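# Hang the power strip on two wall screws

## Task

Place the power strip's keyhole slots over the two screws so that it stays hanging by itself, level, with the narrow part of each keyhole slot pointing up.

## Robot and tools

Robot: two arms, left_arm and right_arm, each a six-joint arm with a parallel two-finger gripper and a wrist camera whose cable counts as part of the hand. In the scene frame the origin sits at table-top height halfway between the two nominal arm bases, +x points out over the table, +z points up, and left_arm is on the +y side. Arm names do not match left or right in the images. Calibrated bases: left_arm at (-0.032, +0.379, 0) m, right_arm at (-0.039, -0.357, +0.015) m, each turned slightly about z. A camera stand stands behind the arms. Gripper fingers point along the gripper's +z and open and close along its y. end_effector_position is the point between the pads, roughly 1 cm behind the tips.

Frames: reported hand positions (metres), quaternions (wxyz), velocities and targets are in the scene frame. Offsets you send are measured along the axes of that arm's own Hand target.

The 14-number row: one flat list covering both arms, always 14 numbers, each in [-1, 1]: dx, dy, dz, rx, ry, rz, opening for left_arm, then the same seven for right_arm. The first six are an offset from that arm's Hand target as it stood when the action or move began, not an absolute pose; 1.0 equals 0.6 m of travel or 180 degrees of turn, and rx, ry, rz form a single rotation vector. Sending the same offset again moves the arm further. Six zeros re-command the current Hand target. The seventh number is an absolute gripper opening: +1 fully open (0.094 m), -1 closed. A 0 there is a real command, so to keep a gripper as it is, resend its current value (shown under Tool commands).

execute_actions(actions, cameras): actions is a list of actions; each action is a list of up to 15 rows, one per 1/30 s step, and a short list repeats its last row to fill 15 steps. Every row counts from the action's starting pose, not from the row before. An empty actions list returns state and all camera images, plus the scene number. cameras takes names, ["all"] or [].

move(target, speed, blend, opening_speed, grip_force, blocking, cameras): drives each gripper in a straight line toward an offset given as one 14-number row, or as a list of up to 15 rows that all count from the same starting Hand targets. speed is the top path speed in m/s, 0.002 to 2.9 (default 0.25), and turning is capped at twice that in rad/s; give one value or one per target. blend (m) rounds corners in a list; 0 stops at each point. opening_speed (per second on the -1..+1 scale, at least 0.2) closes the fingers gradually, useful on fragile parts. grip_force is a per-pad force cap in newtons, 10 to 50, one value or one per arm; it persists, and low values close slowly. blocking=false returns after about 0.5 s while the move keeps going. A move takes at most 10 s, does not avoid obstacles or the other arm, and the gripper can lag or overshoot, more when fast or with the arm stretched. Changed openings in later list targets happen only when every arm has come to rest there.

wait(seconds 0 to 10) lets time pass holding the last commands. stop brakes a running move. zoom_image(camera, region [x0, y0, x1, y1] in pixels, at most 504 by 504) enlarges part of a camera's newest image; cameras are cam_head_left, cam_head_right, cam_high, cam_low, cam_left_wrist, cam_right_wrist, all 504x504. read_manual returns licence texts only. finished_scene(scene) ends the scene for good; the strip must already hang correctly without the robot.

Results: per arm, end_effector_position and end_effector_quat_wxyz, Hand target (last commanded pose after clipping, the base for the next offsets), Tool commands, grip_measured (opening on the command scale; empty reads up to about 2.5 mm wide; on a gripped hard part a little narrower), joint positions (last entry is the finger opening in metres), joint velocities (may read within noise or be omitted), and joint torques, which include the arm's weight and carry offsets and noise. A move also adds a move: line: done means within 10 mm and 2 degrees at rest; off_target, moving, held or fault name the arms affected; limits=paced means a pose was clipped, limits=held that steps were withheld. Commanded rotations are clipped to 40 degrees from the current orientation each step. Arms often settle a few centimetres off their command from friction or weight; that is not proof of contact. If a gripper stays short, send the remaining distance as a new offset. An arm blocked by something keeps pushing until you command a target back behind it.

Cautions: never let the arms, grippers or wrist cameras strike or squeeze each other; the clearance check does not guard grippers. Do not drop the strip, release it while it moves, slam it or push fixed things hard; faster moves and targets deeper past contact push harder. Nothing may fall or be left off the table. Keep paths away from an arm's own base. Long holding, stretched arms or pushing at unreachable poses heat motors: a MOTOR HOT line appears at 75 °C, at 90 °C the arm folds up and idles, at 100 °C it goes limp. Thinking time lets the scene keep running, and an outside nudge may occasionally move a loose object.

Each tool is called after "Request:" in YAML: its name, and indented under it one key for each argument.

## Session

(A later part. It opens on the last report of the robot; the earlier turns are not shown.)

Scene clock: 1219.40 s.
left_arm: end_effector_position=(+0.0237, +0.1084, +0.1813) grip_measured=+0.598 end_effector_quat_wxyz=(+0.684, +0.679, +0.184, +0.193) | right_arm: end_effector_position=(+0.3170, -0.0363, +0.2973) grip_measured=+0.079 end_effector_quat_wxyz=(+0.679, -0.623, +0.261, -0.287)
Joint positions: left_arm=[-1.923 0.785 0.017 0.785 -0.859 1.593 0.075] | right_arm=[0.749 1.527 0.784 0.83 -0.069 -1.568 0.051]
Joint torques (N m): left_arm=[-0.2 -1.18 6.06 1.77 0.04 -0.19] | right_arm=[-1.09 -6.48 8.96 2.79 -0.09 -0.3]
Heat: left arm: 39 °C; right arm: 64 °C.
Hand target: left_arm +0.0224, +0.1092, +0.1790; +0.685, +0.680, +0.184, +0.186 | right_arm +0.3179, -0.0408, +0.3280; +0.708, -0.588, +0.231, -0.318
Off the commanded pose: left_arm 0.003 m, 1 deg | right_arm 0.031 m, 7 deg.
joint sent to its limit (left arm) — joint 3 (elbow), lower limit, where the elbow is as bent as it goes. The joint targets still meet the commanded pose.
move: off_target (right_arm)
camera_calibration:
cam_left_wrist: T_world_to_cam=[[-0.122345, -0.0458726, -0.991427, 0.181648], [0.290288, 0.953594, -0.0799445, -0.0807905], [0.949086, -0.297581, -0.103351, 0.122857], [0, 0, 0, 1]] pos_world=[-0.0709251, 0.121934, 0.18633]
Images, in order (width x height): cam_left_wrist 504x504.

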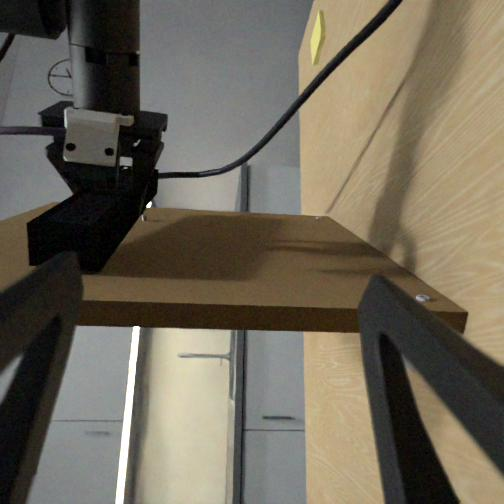

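Request:
wait:
  seconds: 0.1
  cameras: ["cam_head_left","cam_head_right"]

Request:
zoom_image:
  camera: "cam_head_right"
  region: [260, 210, 350, 320]

Request:
zoom_image:
  camera: "cam_head_left"
  region: [255, 210, 345, 320]

Scene clock: 1229.20 s.
left_arm: end_effector_position=(+0.0237, +0.1084, +0.1813) grip_measured=+0.598 end_effector_quat_wxyz=(+0.684, +0.679, +0.184, +0.193) | right_arm: end_effector_position=(+0.3170, -0.0363, +0.2973) grip_measured=+0.079 end_effector_quat_wxyz=(+0.679, -0.623, +0.260, -0.287)
Joint positions: left_arm=[-1.923 0.785 0.017 0.785 -0.859 1.593 0.075] | right_arm=[0.749 1.527 0.784 0.83 -0.069 -1.569 0.051]
Joint torques (N m): left_arm=[-0.32 -1.07 6.3 1.79 0.08 -0.17] | right_arm=[-1.1 -6.48 8.96 2.79 -0.09 -0.3]
Heat: left arm: 39 °C; right arm: 64 °C.
Hand target: left_arm +0.0224, +0.1092, +0.1790; +0.685, +0.680, +0.184, +0.186 | right_arm +0.3179, -0.0408, +0.3280; +0.707, -0.588, +0.231, -0.318
Tool commands: left_gripper/opening=+0.6 right_gripper/opening=-0.35
Off the commanded pose: left_arm 0.003 m, 1 deg | right_arm 0.031 m, 7 deg.
wait: 0.10 s; at rest from the start
Images, in order (width x height): cam_head_left 504x504, cam_head_right 504x504.

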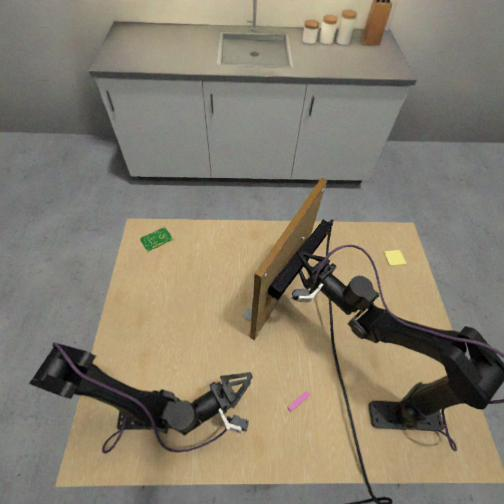

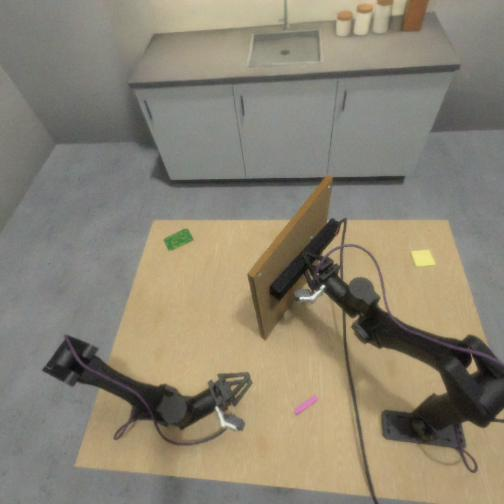

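Scaled by 4.582 from the camera's 504x504 image, which has a finer 720x720 frame.

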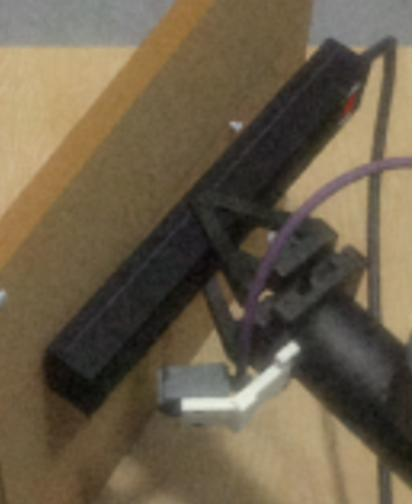

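Scaled by 4.582 from the camera's 504x504 image, which has a finer 720x720 frame.

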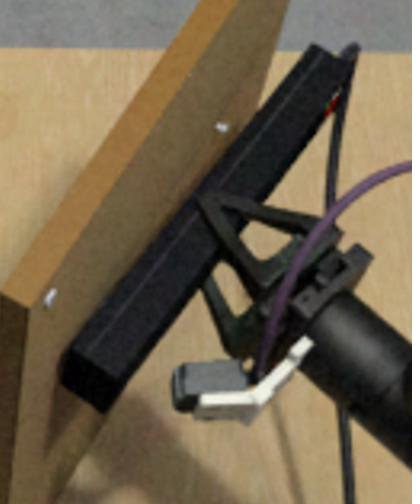

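Request:
move:
  target: [0,0,0,0,0,0,0.6,0,0.0,-0.025,0,0,0,-0.35]
  speed: 0.04

Request:
move:
  target: [0,0,0,0,0,0,0.6,0,0.02,0,-0.02,0.04,0,-0.35]
  speed: 0.04
  cameras: ["cam_left_wrist","cam_head_right"]

Request:
zoom_image:
  camera: "cam_left_wrist"
  region: [50, 150, 200, 300]

Request:
zoom_image:
  camera: "cam_head_right"
  region: [260, 210, 350, 320]

Scene clock: 1250.53 s.
left_arm: end_effector_position=(+0.0237, +0.1084, +0.1813) grip_measured=+0.598 end_effector_quat_wxyz=(+0.684, +0.679, +0.184, +0.193) | right_arm: end_effector_position=(+0.3115, -0.0410, +0.2681) grip_measured=+0.079 end_effector_quat_wxyz=(+0.659, -0.644, +0.269, -0.279)
Joint positions: left_arm=[-1.923 0.785 0.017 0.785 -0.859 1.593 0.075] | right_arm=[0.749 1.527 0.722 0.83 -0.069 -1.573 0.051]
Joint torques (N m): left_arm=[-0.55 -1.07 6.3 1.79 0.09 -0.13] | right_arm=[-1.35 -10.82 8.65 2.95 -0.11 -0.3]
Heat: left arm: 39 °C; right arm: 65 °C.
Hand target: left_arm +0.0224, +0.1092, +0.1790; +0.685, +0.680, +0.184, +0.186 | right_arm +0.3074, -0.0511, +0.3251; +0.708, -0.587, +0.231, -0.318
Off the commanded pose: left_arm 0.003 m, 1 deg | right_arm 0.058 m, 11 deg.
joint sent to its limit (left arm) — joint 3 (elbow), lower limit, where the elbow is as bent as it goes. The joint targets still meet the commanded pose.
move: off_target (right_arm)

Scene clock: 1252.70 s.
left_arm: end_effector_position=(+0.0237, +0.1084, +0.1813) grip_measured=+0.598 end_effector_quat_wxyz=(+0.684, +0.679, +0.184, +0.193) | right_arm: end_effector_position=(+0.3131, -0.0466, +0.2632) grip_measured=+0.079 end_effector_quat_wxyz=(+0.632, -0.636, +0.308, -0.319)
Joint positions: left_arm=[-1.923 0.785 0.017 0.785 -0.859 1.593 0.075] | right_arm=[0.808 1.516 0.716 0.803 0.114 -1.588 0.051]
Joint torques (N m): left_arm=[-0.18 -1.03 6.15 1.73 0.06 -0.15] | right_arm=[0.43 -10.03 10.04 2.58 0.08 -0.22]
Heat: left arm: 39 °C; right arm: 65 °C.
Hand target: left_arm +0.0224, +0.1092, +0.1790; +0.685, +0.680, +0.184, +0.186 | right_arm +0.3096, -0.0498, +0.3132; +0.673, -0.588, +0.285, -0.346
Off the commanded pose: left_arm 0.003 m, 1 deg | right_arm 0.050 m, 8 deg.
joint sent to its limit (left arm) — joint 3 (elbow), lower limit, where the elbow is as bent as it goes. The joint targets still meet the commanded pose.
move: off_target (right_arm)
camera_calibration:
cam_left_wrist: T_world_to_cam=[[-0.122345, -0.0458726, -0.991427, 0.181648], [0.290288, 0.953594, -0.0799445, -0.0807905], [0.949086, -0.297581, -0.103351, 0.122857], [0, 0, 0, 1]] pos_world=[-0.0709251, 0.121934, 0.18633]
Images, in order (width x height): cam_head_right 504x504, cam_left_wrist 504x504.

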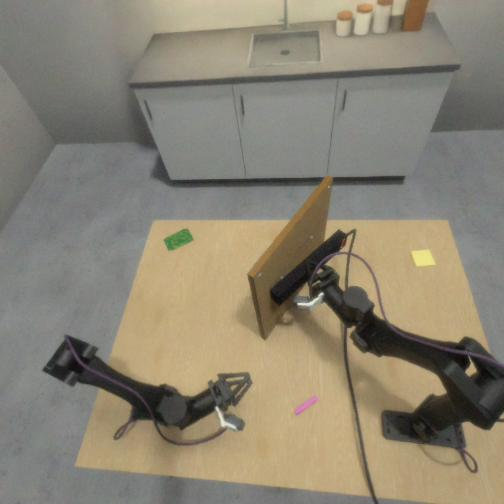

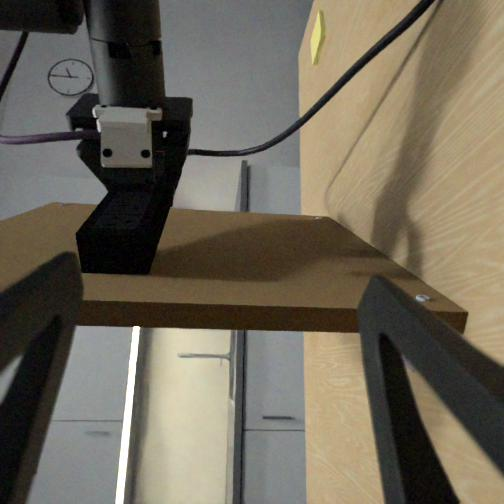

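Scaled by 3.360 from the camera's 504x504 image, which has a finer 720x720 frame.

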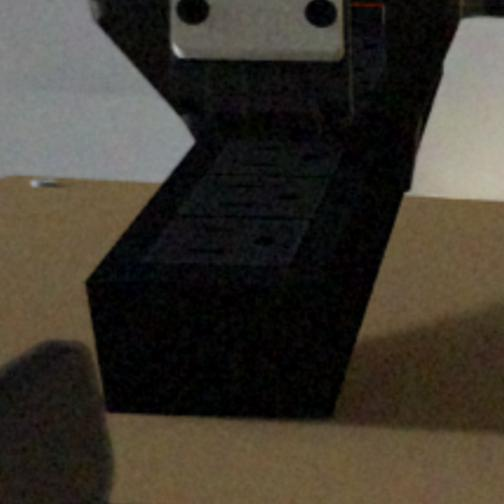

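Scaled by 4.582 from the camera's 504x504 image, which has a finer 720x720 frame.

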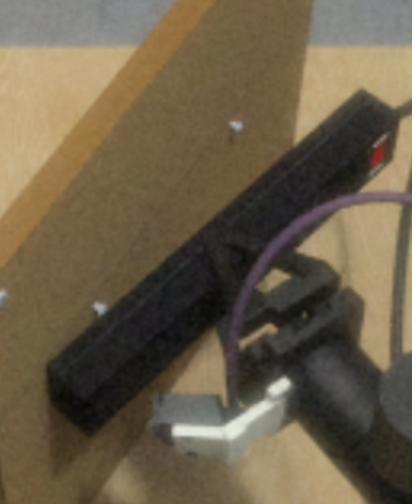

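Request:
move:
  target: [0,0,0,0,0,0,0.6,0,-0.03,-0.02,0.0,-0.09,0,-0.35]
  speed: 0.06
  cameras: ["cam_left_wrist","cam_head_right","cam_head_left"]

Request:
zoom_image:
  camera: "cam_left_wrist"
  region: [50, 150, 200, 300]

Request:
zoom_image:
  camera: "cam_head_right"
  region: [260, 210, 350, 320]

Scene clock: 1266.60 s.
left_arm: end_effector_position=(+0.0237, +0.1084, +0.1813) grip_measured=+0.598 end_effector_quat_wxyz=(+0.684, +0.679, +0.184, +0.193) | right_arm: end_effector_position=(+0.2975, -0.0533, +0.2697) grip_measured=+0.079 end_effector_quat_wxyz=(+0.661, -0.681, +0.231, -0.215)
Joint positions: left_arm=[-1.923 0.785 0.017 0.785 -0.859 1.593 0.075] | right_arm=[0.649 1.436 0.716 0.684 -0.324 -1.57 0.051]
Joint torques (N m): left_arm=[-0.4 -1.31 6.22 1.78 0.05 -0.11] | right_arm=[-1.09 -9.77 11.48 2.7 -0.08 -0.19]
Heat: left arm: 39 °C; right arm: 62 °C.
Hand target: left_arm +0.0224, +0.1092, +0.1790; +0.685, +0.680, +0.184, +0.186 | right_arm +0.2977, -0.0582, +0.3293; +0.706, -0.631, +0.187, -0.260
Off the commanded pose: left_arm 0.003 m, 1 deg | right_arm 0.060 m, 11 deg.
joint sent to its limit (left arm) — joint 3 (elbow), lower limit, where the elbow is as bent as it goes. The joint targets still meet the commanded pose.
move: off_target (right_arm)
camera_calibration:
cam_left_wrist: T_world_to_cam=[[-0.122345, -0.0458726, -0.991427, 0.181648], [0.290288, 0.953594, -0.0799445, -0.0807905], [0.949086, -0.297581, -0.103351, 0.122857], [0, 0, 0, 1]] pos_world=[-0.0709251, 0.121934, 0.18633]
Images, in order (width x height): cam_head_left 504x504, cam_head_right 504x504, cam_left_wrist 504x504.

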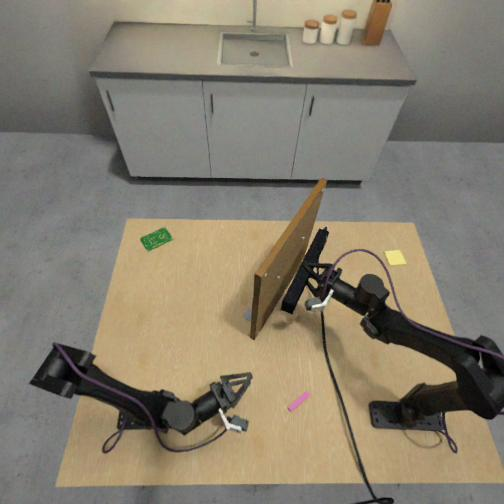

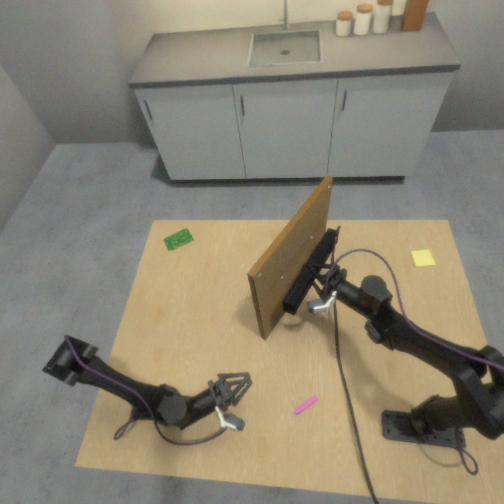

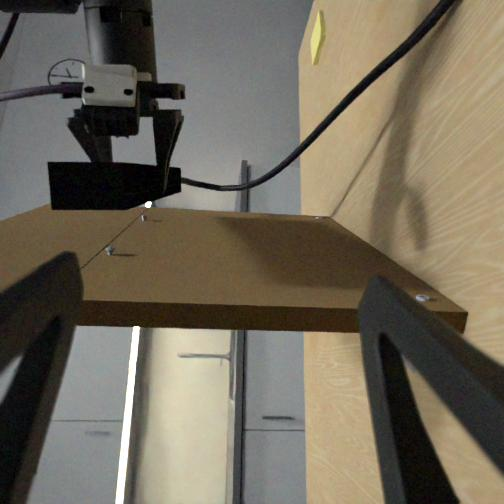

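Scaled by 3.360 from the camera's 504x504 image, which has a finer 720x720 frame.

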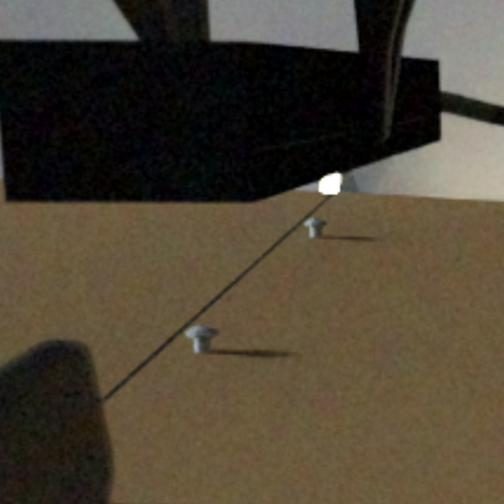

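Scaled by 4.582 from the camera's 504x504 image, which has a finer 720x720 frame.

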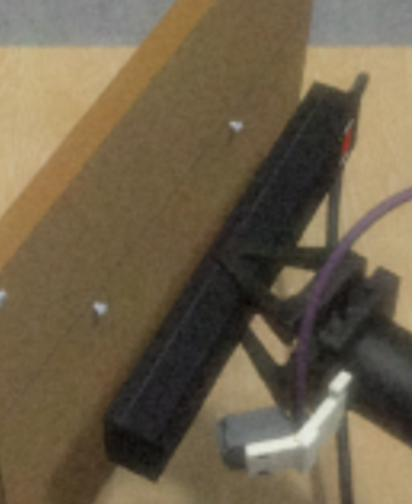

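Request:
move:
  target: [0,0,0,0,0,0,0.6,0.0115,-0.0095,0.048,0.0,0.028,0,-0.35]
  speed: 0.05
  cameras: ["cam_left_wrist","cam_head_right","cam_head_left"]

Request:
zoom_image:
  camera: "cam_left_wrist"
  region: [50, 150, 200, 300]

Request:
zoom_image:
  camera: "cam_head_right"
  region: [260, 210, 350, 320]

Scene clock: 1281.27 s.
left_arm: end_effector_position=(+0.0237, +0.1084, +0.1813) grip_measured=+0.598 end_effector_quat_wxyz=(+0.684, +0.679, +0.184, +0.193) | right_arm: end_effector_position=(+0.3111, -0.0453, +0.2845) grip_measured=+0.079 end_effector_quat_wxyz=(+0.655, -0.668, +0.255, -0.245)
Joint positions: left_arm=[-1.923 0.785 0.017 0.785 -0.859 1.593 0.075] | right_arm=[0.693 1.46 0.789 0.649 -0.197 -1.569 0.051]
Joint torques (N m): left_arm=[-0.34 -1.02 6.09 1.79 0.08 -0.16] | right_arm=[0.32 -5.87 14.48 2.78 0.12 -0.24]
Heat: left arm: 38 °C; right arm: 61 °C.
Hand target: left_arm +0.0224, +0.1092, +0.1790; +0.685, +0.680, +0.184, +0.186 | right_arm +0.3194, -0.0398, +0.3393; +0.697, -0.619, +0.218, -0.288
Off the commanded pose: left_arm 0.003 m, 1 deg | right_arm 0.056 m, 10 deg.
joint sent to its limit (left arm) — joint 3 (elbow), lower limit, where the elbow is as bent as it goes. The joint targets still meet the commanded pose.
move: off_target (right_arm)
camera_calibration:
cam_left_wrist: T_world_to_cam=[[-0.122345, -0.0458726, -0.991427, 0.181648], [0.290288, 0.953594, -0.0799445, -0.0807905], [0.949086, -0.297581, -0.103351, 0.122857], [0, 0, 0, 1]] pos_world=[-0.0709251, 0.121934, 0.18633]
Images, in order (width x height): cam_head_left 504x504, cam_head_right 504x504, cam_left_wrist 504x504.

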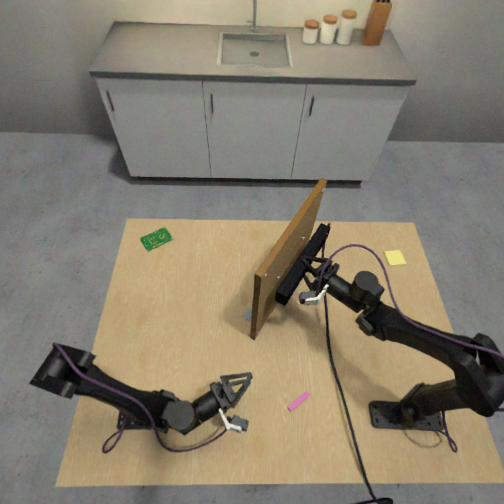

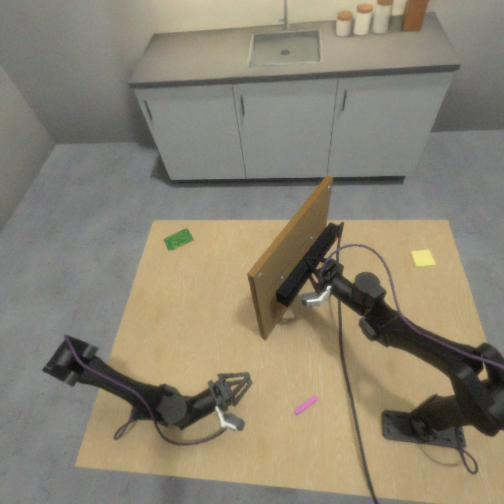

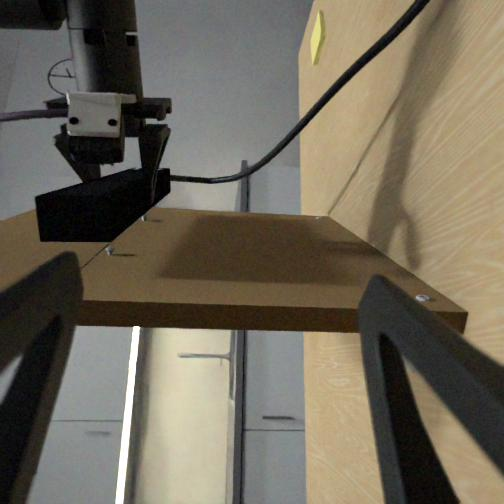

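Scaled by 3.360 from the camera's 504x504 image, which has a finer 720x720 frame.

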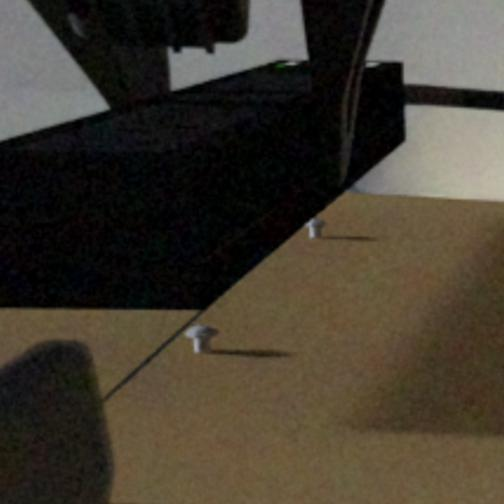

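Scaled by 4.582 from the camera's 504x504 image, which has a finer 720x720 frame.

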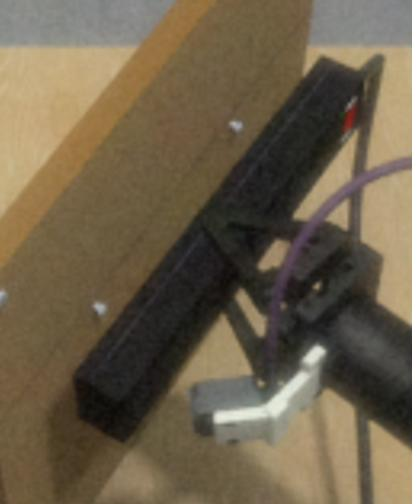

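Request:
move:
  target: [0,0,0,0,0,0,0.6,-0.005,0.0095,0.022,0.0,0.0,-0.008,-0.35]
  speed: 0.05
  cameras: ["cam_left_wrist","cam_head_right"]

Request:
zoom_image:
  camera: "cam_left_wrist"
  region: [50, 150, 200, 300]

Request:
zoom_image:
  camera: "cam_head_right"
  region: [260, 210, 350, 320]

Scene clock: 1295.83 s.
left_arm: end_effector_position=(+0.0237, +0.1084, +0.1813) grip_measured=+0.598 end_effector_quat_wxyz=(+0.684, +0.679, +0.184, +0.193) | right_arm: end_effector_position=(+0.3165, -0.0350, +0.2753) grip_measured=+0.079 end_effector_quat_wxyz=(+0.646, -0.677, +0.253, -0.248)
Joint positions: left_arm=[-1.923 0.785 0.017 0.785 -0.859 1.593 0.075] | right_arm=[0.711 1.51 0.817 0.649 -0.178 -1.588 0.051]
Joint torques (N m): left_arm=[-0.27 -1.26 6.2 1.77 0.07 -0.17] | right_arm=[0.29 -6.19 14.69 2.97 0.16 -0.31]
Heat: left arm: 38 °C; right arm: 63 °C.
Hand target: left_arm +0.0224, +0.1092, +0.1790; +0.685, +0.680, +0.184, +0.186 | right_arm +0.3267, -0.0277, +0.3353; +0.694, -0.622, +0.210, -0.296
Off the commanded pose: left_arm 0.003 m, 1 deg | right_arm 0.061 m, 11 deg.
joint sent to its limit (left arm) — joint 3 (elbow), lower limit, where the elbow is as bent as it goes. The joint targets still meet the commanded pose.
move: off_target (right_arm)
camera_calibration:
cam_left_wrist: T_world_to_cam=[[-0.122345, -0.0458726, -0.991427, 0.181648], [0.290288, 0.953594, -0.0799445, -0.0807905], [0.949086, -0.297581, -0.103351, 0.122857], [0, 0, 0, 1]] pos_world=[-0.0709251, 0.121934, 0.18633]
Images, in order (width x height): cam_head_right 504x504, cam_left_wrist 504x504.

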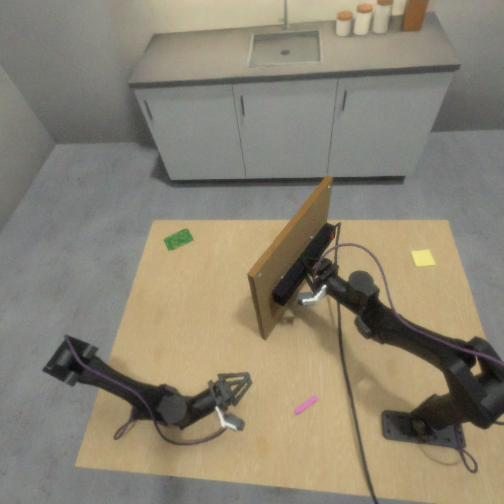

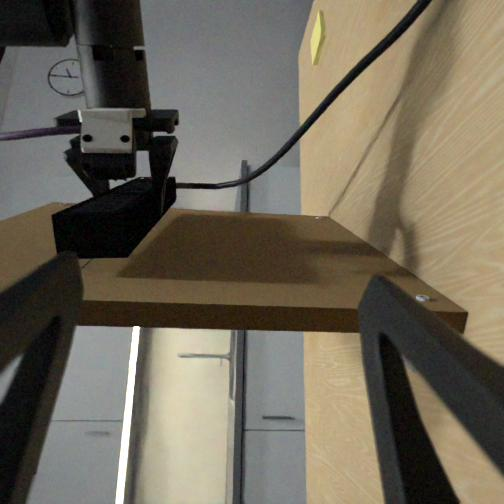

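Scaled by 3.360 from the camera's 504x504 image, which has a finer 720x720 frame.

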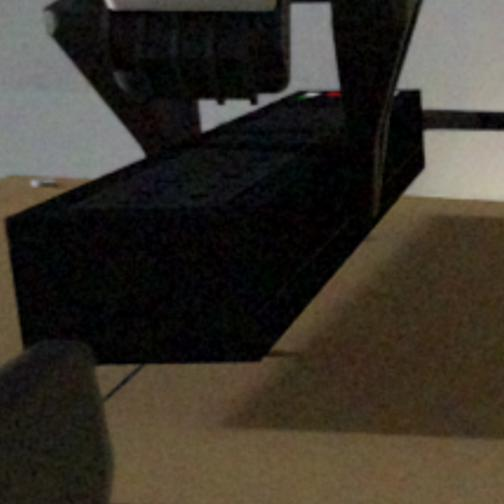

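Scaled by 4.582 from the camera's 504x504 image, which has a finer 720x720 frame.

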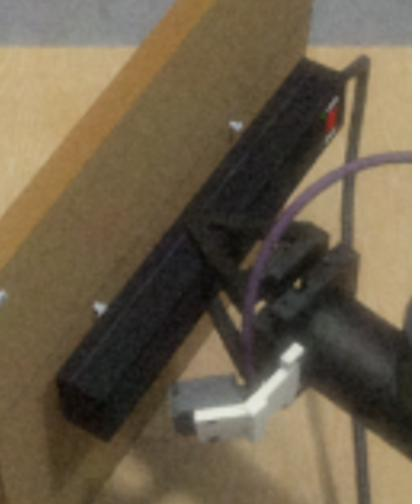

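Request:
move:
  target: [0,0,0,0,0,0,0.6,0.0085,-0.011,0.003,0.0,0.0,0.0,-0.35]
  speed: 0.05
  cameras: ["cam_left_wrist","cam_head_right"]

Request:
zoom_image:
  camera: "cam_left_wrist"
  region: [50, 150, 200, 300]

Request:
zoom_image:
  camera: "cam_head_right"
  region: [260, 210, 350, 320]

Scene clock: 1308.43 s.
left_arm: end_effector_position=(+0.0237, +0.1084, +0.1813) grip_measured=+0.598 end_effector_quat_wxyz=(+0.684, +0.679, +0.184, +0.193) | right_arm: end_effector_position=(+0.3192, -0.0331, +0.2862) grip_measured=+0.079 end_effector_quat_wxyz=(+0.650, -0.672, +0.250, -0.252)
Joint positions: left_arm=[-1.923 0.785 0.017 0.785 -0.859 1.593 0.075] | right_arm=[0.711 1.51 0.847 0.636 -0.177 -1.588 0.051]
Joint torques (N m): left_arm=[-0.18 -1.13 6.06 1.79 0.03 -0.15] | right_arm=[-1.09 -6.16 14.78 2.81 -0.04 -0.32]
Heat: left arm: 38 °C; right arm: 65 °C.
Hand target: left_arm +0.0224, +0.1092, +0.1790; +0.685, +0.680, +0.184, +0.186 | right_arm +0.3306, -0.0301, +0.3424; +0.694, -0.622, +0.210, -0.296
Off the commanded pose: left_arm 0.003 m, 1 deg | right_arm 0.057 m, 10 deg.
joint sent to its limit (left arm) — joint 3 (elbow), lower limit, where the elbow is as bent as it goes. The joint targets still meet the commanded pose.
move: off_target (right_arm)
camera_calibration:
cam_left_wrist: T_world_to_cam=[[-0.122345, -0.0458726, -0.991427, 0.181648], [0.290288, 0.953594, -0.0799445, -0.0807905], [0.949086, -0.297581, -0.103351, 0.122857], [0, 0, 0, 1]] pos_world=[-0.0709251, 0.121934, 0.18633]
Images, in order (width x height): cam_head_right 504x504, cam_left_wrist 504x504.

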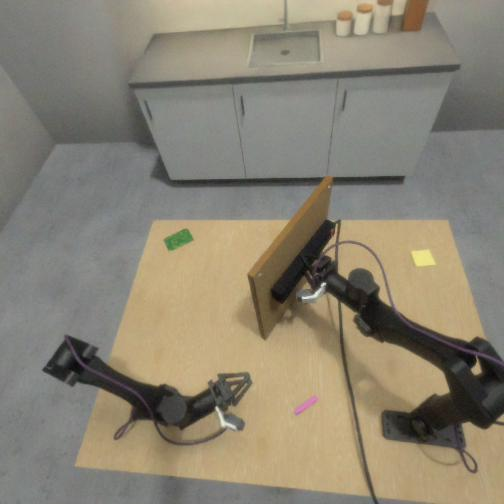

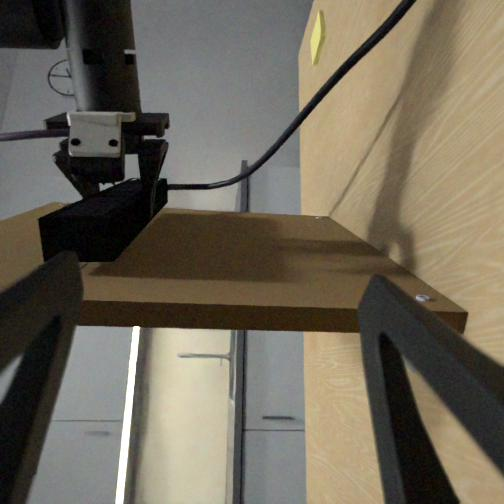

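Scaled by 3.360 from the camera's 504x504 image, which has a finer 720x720 frame.

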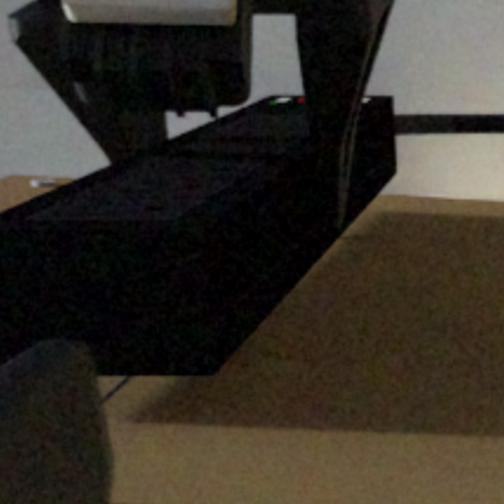

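Scaled by 4.582 from the camera's 504x504 image, which has a finer 720x720 frame.

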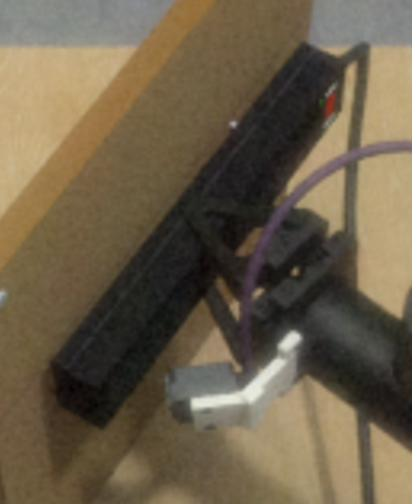

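Request:
move:
  target: [0,0,0,0,0,0,0.6,-0.0085,0.0072,0.018,0.0,0.0,0.0,-0.35]
  speed: 0.05
  cameras: ["cam_left_wrist","cam_head_right"]

Request:
zoom_image:
  camera: "cam_left_wrist"
  region: [50, 150, 200, 300]

Request:
zoom_image:
  camera: "cam_head_right"
  region: [260, 210, 350, 320]

Scene clock: 1324.27 s.
left_arm: end_effector_position=(+0.0237, +0.1084, +0.1813) grip_measured=+0.598 end_effector_quat_wxyz=(+0.684, +0.679, +0.184, +0.193) | right_arm: end_effector_position=(+0.3236, -0.0284, +0.2792) grip_measured=+0.079 end_effector_quat_wxyz=(+0.645, -0.677, +0.253, -0.248)
Joint positions: left_arm=[-1.923 0.785 0.017 0.785 -0.859 1.593 0.075] | right_arm=[0.714 1.54 0.862 0.634 -0.174 -1.588 0.051]
Joint torques (N m): left_arm=[-0.4 -1.36 6.13 1.76 0.08 -0.19] | right_arm=[0.66 -5.86 15.45 2.96 0.13 -0.32]
Heat: left arm: 38 °C; right arm: 65 °C.
Hand target: left_arm +0.0224, +0.1092, +0.1790; +0.685, +0.680, +0.184, +0.186 | right_arm +0.3346, -0.0184, +0.3392; +0.694, -0.622, +0.210, -0.296
Off the commanded pose: left_arm 0.003 m, 1 deg | right_arm 0.062 m, 11 deg.
joint sent to its limit (left arm) — joint 3 (elbow), lower limit, where the elbow is as bent as it goes. The joint targets still meet the commanded pose.
move: off_target (right_arm)
camera_calibration:
cam_left_wrist: T_world_to_cam=[[-0.122345, -0.0458726, -0.991427, 0.181648], [0.290288, 0.953594, -0.0799445, -0.0807905], [0.949086, -0.297581, -0.103351, 0.122857], [0, 0, 0, 1]] pos_world=[-0.0709251, 0.121934, 0.18633]
Images, in order (width x height): cam_head_right 504x504, cam_left_wrist 504x504.

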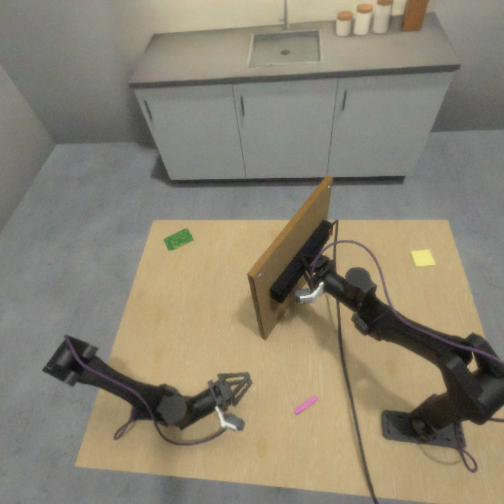

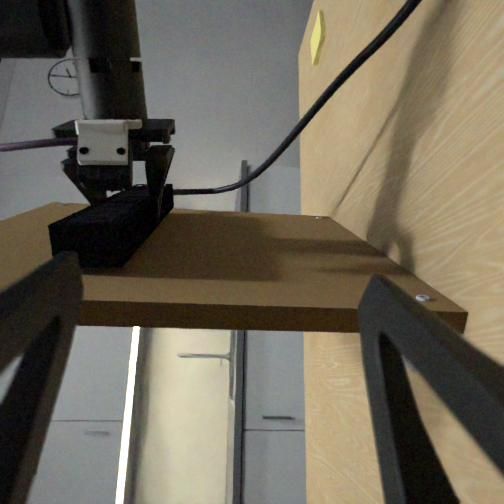

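Scaled by 3.360 from the camera's 504x504 image, which has a finer 720x720 frame.

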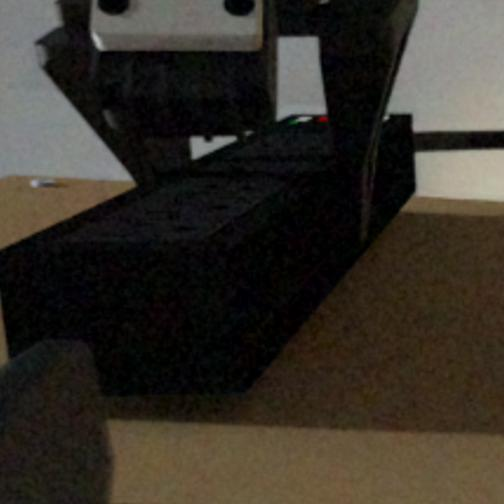

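Scaled by 4.582 from the camera's 504x504 image, which has a finer 720x720 frame.

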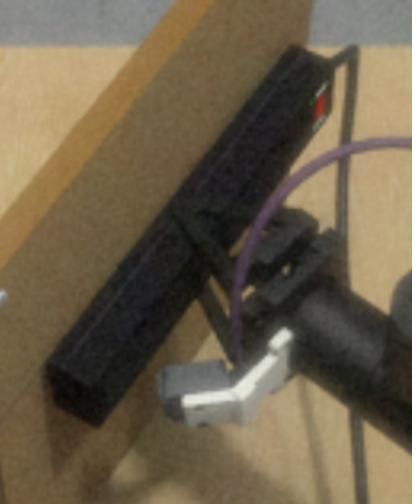

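Request:
move:
  target: [0,0,0,0,0,0,0.6,-0.01,0.004,0.02,0.0,0.0,0.0,-0.35]
  speed: 0.05
  cameras: ["cam_left_wrist","cam_head_right"]

Request:
zoom_image:
  camera: "cam_left_wrist"
  region: [50, 150, 200, 300]

Request:
zoom_image:
  camera: "cam_head_right"
  region: [260, 210, 350, 320]

Scene clock: 1334.40 s.
left_arm: end_effector_position=(+0.0237, +0.1084, +0.1813) grip_measured=+0.598 end_effector_quat_wxyz=(+0.684, +0.679, +0.184, +0.193) | right_arm: end_effector_position=(+0.3225, -0.0261, +0.2789) grip_measured=+0.079 end_effector_quat_wxyz=(+0.645, -0.677, +0.253, -0.248)
Joint positions: left_arm=[-1.923 0.785 0.017 0.785 -0.859 1.593 0.075] | right_arm=[0.721 1.543 0.864 0.634 -0.167 -1.588 0.051]
Joint torques (N m): left_arm=[-0.25 -1.24 6.23 1.76 0.05 -0.23] | right_arm=[2.15 -3.34 18.04 3 0.29 -0.32]
Heat: left arm: 38 °C; right arm: 67 °C.
Hand target: left_arm +0.0224, +0.1092, +0.1790; +0.685, +0.680, +0.184, +0.186 | right_arm +0.3385, -0.0054, +0.3380; +0.694, -0.622, +0.210, -0.296
Off the commanded pose: left_arm 0.003 m, 1 deg | right_arm 0.065 m, 11 deg.
joint sent to its limit (left arm) — joint 3 (elbow), lower limit, where the elbow is as bent as it goes. The joint targets still meet the commanded pose.
move: off_target (right_arm)
camera_calibration:
cam_left_wrist: T_world_to_cam=[[-0.122345, -0.0458726, -0.991427, 0.181648], [0.290288, 0.953594, -0.0799445, -0.0807905], [0.949086, -0.297581, -0.103351, 0.122857], [0, 0, 0, 1]] pos_world=[-0.0709251, 0.121934, 0.18633]
Images, in order (width x height): cam_head_right 504x504, cam_left_wrist 504x504.

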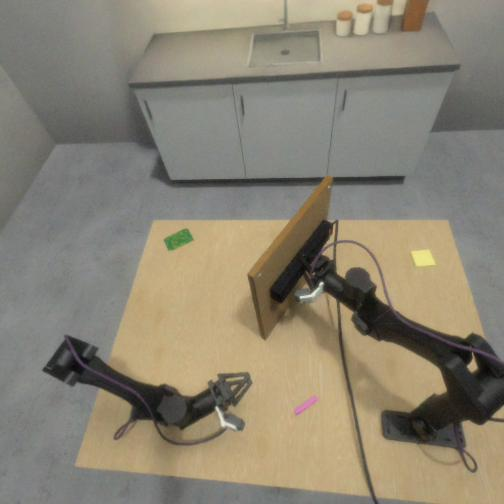

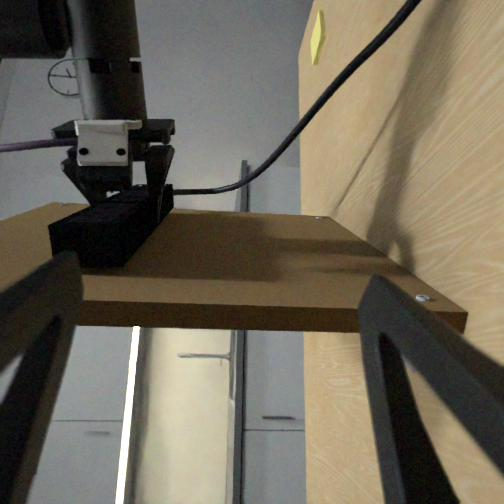

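Scaled by 3.360 from the camera's 504x504 image, which has a finer 720x720 frame.

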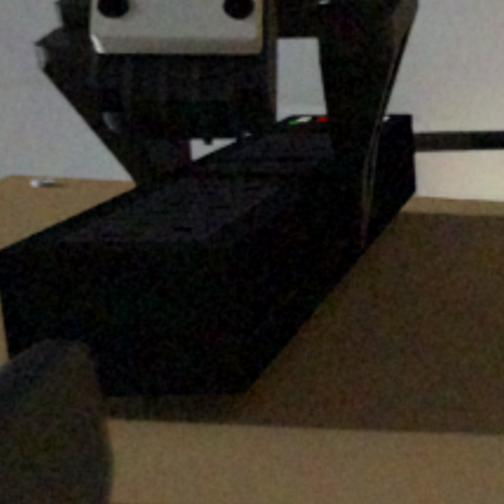

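Scaled by 4.582 from the camera's 504x504 image, which has a finer 720x720 frame.

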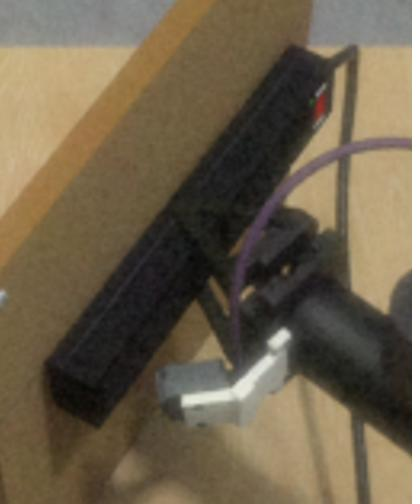

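Request:
move:
  target: [0,0,0,0,0,0,0.6,0.003,-0.016,0.003,0.0,0.0,0.0,-0.35]
  speed: 0.03
  cameras: ["cam_left_wrist"]

Request:
zoom_image:
  camera: "cam_left_wrist"
  region: [50, 150, 200, 300]

Scene clock: 1348.10 s.
left_arm: end_effector_position=(+0.0237, +0.1084, +0.1813) grip_measured=+0.598 end_effector_quat_wxyz=(+0.684, +0.679, +0.184, +0.193) | right_arm: end_effector_position=(+0.3228, -0.0259, +0.2787) grip_measured=+0.079 end_effector_quat_wxyz=(+0.642, -0.680, +0.254, -0.247)
Joint positions: left_arm=[-1.923 0.785 0.017 0.785 -0.859 1.593 0.075] | right_arm=[0.721 1.54 0.873 0.613 -0.167 -1.589 0.051]
Joint torques (N m): left_arm=[-0.25 -1.06 6.17 1.83 0.1 -0.15] | right_arm=[1.85 -4.59 19.23 2.86 0.26 -0.3]
Heat: left arm: 38 °C; right arm: 69 °C.
Hand target: left_arm +0.0224, +0.1092, +0.1790; +0.685, +0.680, +0.184, +0.186 | right_arm +0.3396, -0.0057, +0.3478; +0.694, -0.622, +0.210, -0.296
Off the commanded pose: left_arm 0.003 m, 1 deg | right_arm 0.074 m, 12 deg.
joint sent to its limit (left arm) — joint 3 (elbow), lower limit, where the elbow is as bent as it goes. The joint targets still meet the commanded pose.
move: off_target (right_arm)
camera_calibration:
cam_left_wrist: T_world_to_cam=[[-0.122345, -0.0458726, -0.991427, 0.181648], [0.290288, 0.953594, -0.0799445, -0.0807905], [0.949086, -0.297581, -0.103351, 0.122857], [0, 0, 0, 1]] pos_world=[-0.0709251, 0.121934, 0.18633]
Images, in order (width x height): cam_left_wrist 504x504.

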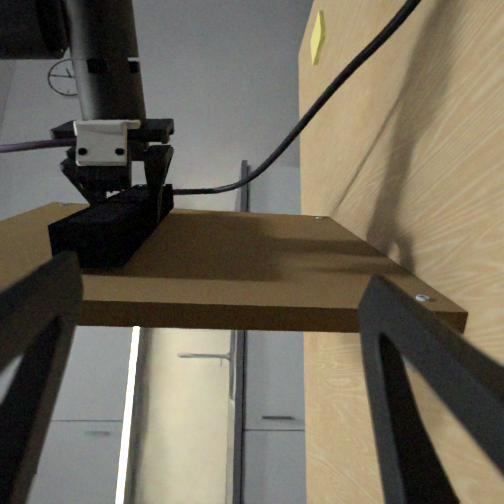

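Scaled by 3.360 from the camera's 504x504 image, which has a finer 720x720 frame.

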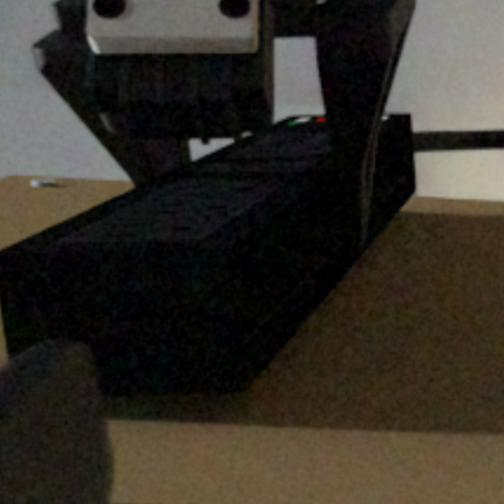

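Request:
move:
  target: [0,0,0,0,0,0,0.6,-0.002,0.028,-0.02,0.0,0.0,0.0,-0.35]
  speed: 0.03

Request:
move:
  target: [0,0,0,0,0,0,0.6,0.0,0.016,0.006,0.0,0.0,0.0,-0.35]
  speed: 0.03
  cameras: ["cam_left_wrist"]

Request:
zoom_image:
  camera: "cam_left_wrist"
  region: [50, 150, 200, 300]

Scene clock: 1354.93 s.
left_arm: end_effector_position=(+0.0237, +0.1084, +0.1813) grip_measured=+0.598 end_effector_quat_wxyz=(+0.684, +0.679, +0.184, +0.193) | right_arm: end_effector_position=(+0.3226, -0.0263, +0.2798) grip_measured=+0.079 end_effector_quat_wxyz=(+0.642, -0.680, +0.254, -0.248)
Joint positions: left_arm=[-1.923 0.785 0.017 0.785 -0.859 1.593 0.075] | right_arm=[0.721 1.537 0.873 0.611 -0.166 -1.59 0.051]
Joint torques (N m): left_arm=[-0.28 -1.02 6.23 1.84 0.08 -0.13] | right_arm=[1.43 -3.85 13.39 3.41 0.2 -0.31]
Heat: left arm: 38 °C; right arm: 69 °C.
Hand target: left_arm +0.0224, +0.1092, +0.1790; +0.685, +0.680, +0.184, +0.186 | right_arm +0.3333, -0.0130, +0.3296; +0.694, -0.622, +0.210, -0.296
Off the commanded pose: left_arm 0.003 m, 1 deg | right_arm 0.053 m, 12 deg.
joint sent to its limit (left arm) — joint 3 (elbow), lower limit, where the elbow is as bent as it goes. The joint targets still meet the commanded pose.
move: off_target (right_arm)

Scene clock: 1355.67 s.
left_arm: end_effector_position=(+0.0237, +0.1084, +0.1813) grip_measured=+0.598 end_effector_quat_wxyz=(+0.684, +0.679, +0.184, +0.193) | right_arm: end_effector_position=(+0.3231, -0.0258, +0.2796) grip_measured=+0.079 end_effector_quat_wxyz=(+0.643, -0.679, +0.253, -0.248)
Joint positions: left_arm=[-1.923 0.785 0.017 0.785 -0.859 1.593 0.075] | right_arm=[0.721 1.542 0.873 0.618 -0.167 -1.59 0.051]
Joint torques (N m): left_arm=[-0.09 -1.13 6.24 1.79 0.03 -0.18] | right_arm=[1.43 -1.66 13.22 3.58 0.2 -0.32]
Heat: left arm: 38 °C; right arm: 69 °C.
Hand target: left_arm +0.0224, +0.1092, +0.1790; +0.685, +0.680, +0.184, +0.186 | right_arm +0.3371, -0.0098, +0.3205; +0.694, -0.622, +0.210, -0.296
Off the commanded pose: left_arm 0.003 m, 1 deg | right_arm 0.046 m, 11 deg.
joint sent to its limit (left arm) — joint 3 (elbow), lower limit, where the elbow is as bent as it goes. The joint targets still meet the commanded pose.
move: off_target (right_arm)
camera_calibration:
cam_left_wrist: T_world_to_cam=[[-0.122345, -0.0458726, -0.991427, 0.181648], [0.290288, 0.953594, -0.0799445, -0.0807905], [0.949086, -0.297581, -0.103351, 0.122857], [0, 0, 0, 1]] pos_world=[-0.0709251, 0.121934, 0.18633]
Images, in order (width x height): cam_left_wrist 504x504.

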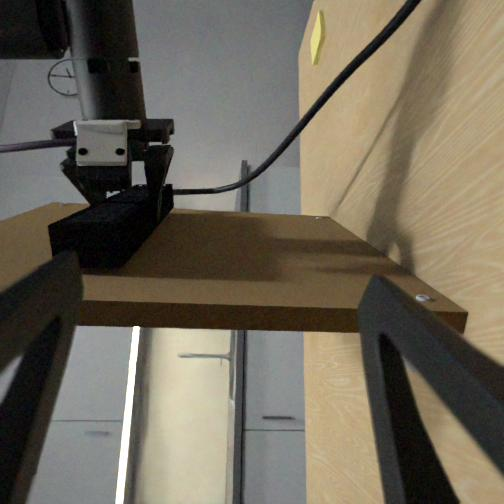

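Scaled by 3.360 from the camera's 504x504 image, which has a finer 720x720 frame.

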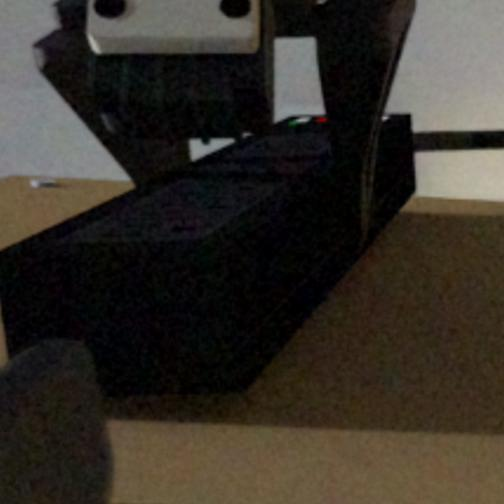

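Request:
move:
  target: [0,0,0,0,0,0,0.6,0.0,0.025,0.01,0.0,0.0,0.0,-0.35]
  speed: 0.03
  cameras: ["cam_left_wrist","cam_head_right"]

Request:
zoom_image:
  camera: "cam_left_wrist"
  region: [50, 150, 200, 300]

Request:
zoom_image:
  camera: "cam_head_right"
  region: [260, 210, 350, 320]

Scene clock: 1363.50 s.
left_arm: end_effector_position=(+0.0237, +0.1084, +0.1813) grip_measured=+0.598 end_effector_quat_wxyz=(+0.684, +0.679, +0.184, +0.193) | right_arm: end_effector_position=(+0.3288, -0.0199, +0.2776) grip_measured=+0.079 end_effector_quat_wxyz=(+0.668, -0.656, +0.246, -0.252)
Joint positions: left_arm=[-1.923 0.785 0.017 0.785 -0.859 1.593 0.075] | right_arm=[0.721 1.61 0.855 0.774 -0.172 -1.571 0.051]
Joint torques (N m): left_arm=[-0.46 -1.26 6.42 1.76 0.03 -0.16] | right_arm=[1.46 -1.76 15.17 2.81 0.27 -0.49]
Heat: left arm: 38 °C; right arm: 69 °C.
Hand target: left_arm +0.0224, +0.1092, +0.1790; +0.685, +0.680, +0.184, +0.186 | right_arm +0.3434, -0.0046, +0.3065; +0.694, -0.622, +0.210, -0.296
Off the commanded pose: left_arm 0.003 m, 1 deg | right_arm 0.036 m, 8 deg.
joint sent to its limit (left arm) — joint 3 (elbow), lower limit, where the elbow is as bent as it goes. The joint targets still meet the commanded pose.
move: off_target (right_arm)
camera_calibration:
cam_left_wrist: T_world_to_cam=[[-0.122345, -0.0458726, -0.991427, 0.181648], [0.290288, 0.953594, -0.0799445, -0.0807905], [0.949086, -0.297581, -0.103351, 0.122857], [0, 0, 0, 1]] pos_world=[-0.0709251, 0.121934, 0.18633]
Images, in order (width x height): cam_head_right 504x504, cam_left_wrist 504x504.

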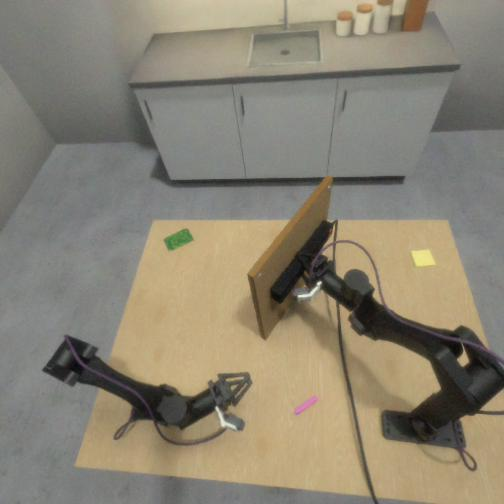

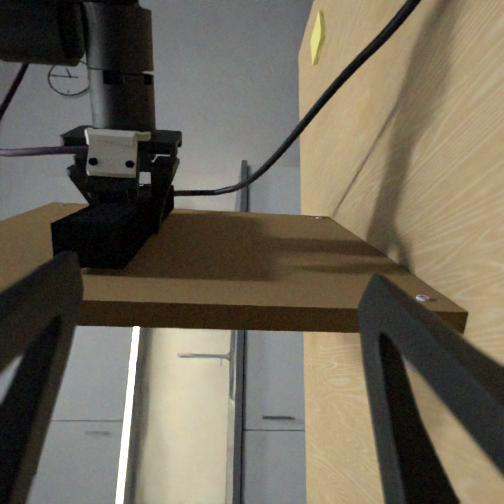

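Scaled by 3.360 from the camera's 504x504 image, which has a finer 720x720 frame.

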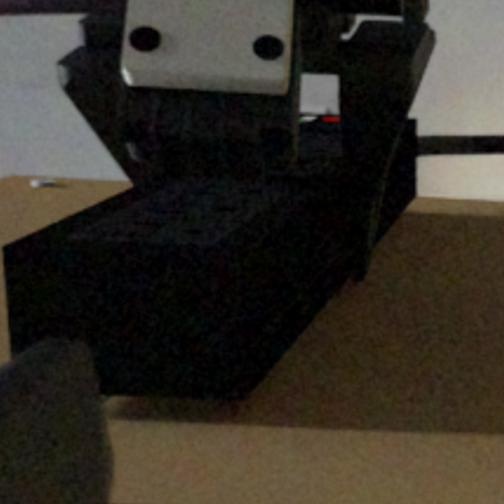

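Scaled by 4.582 from the camera's 504x504 image, which has a finer 720x720 frame.

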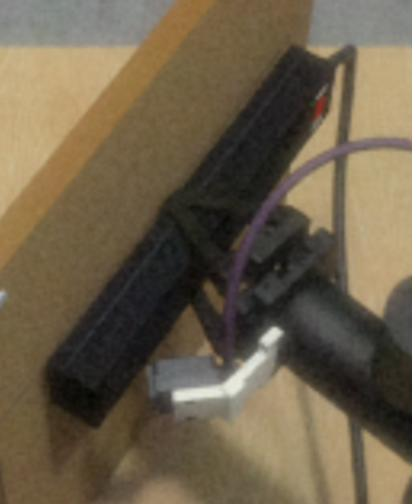

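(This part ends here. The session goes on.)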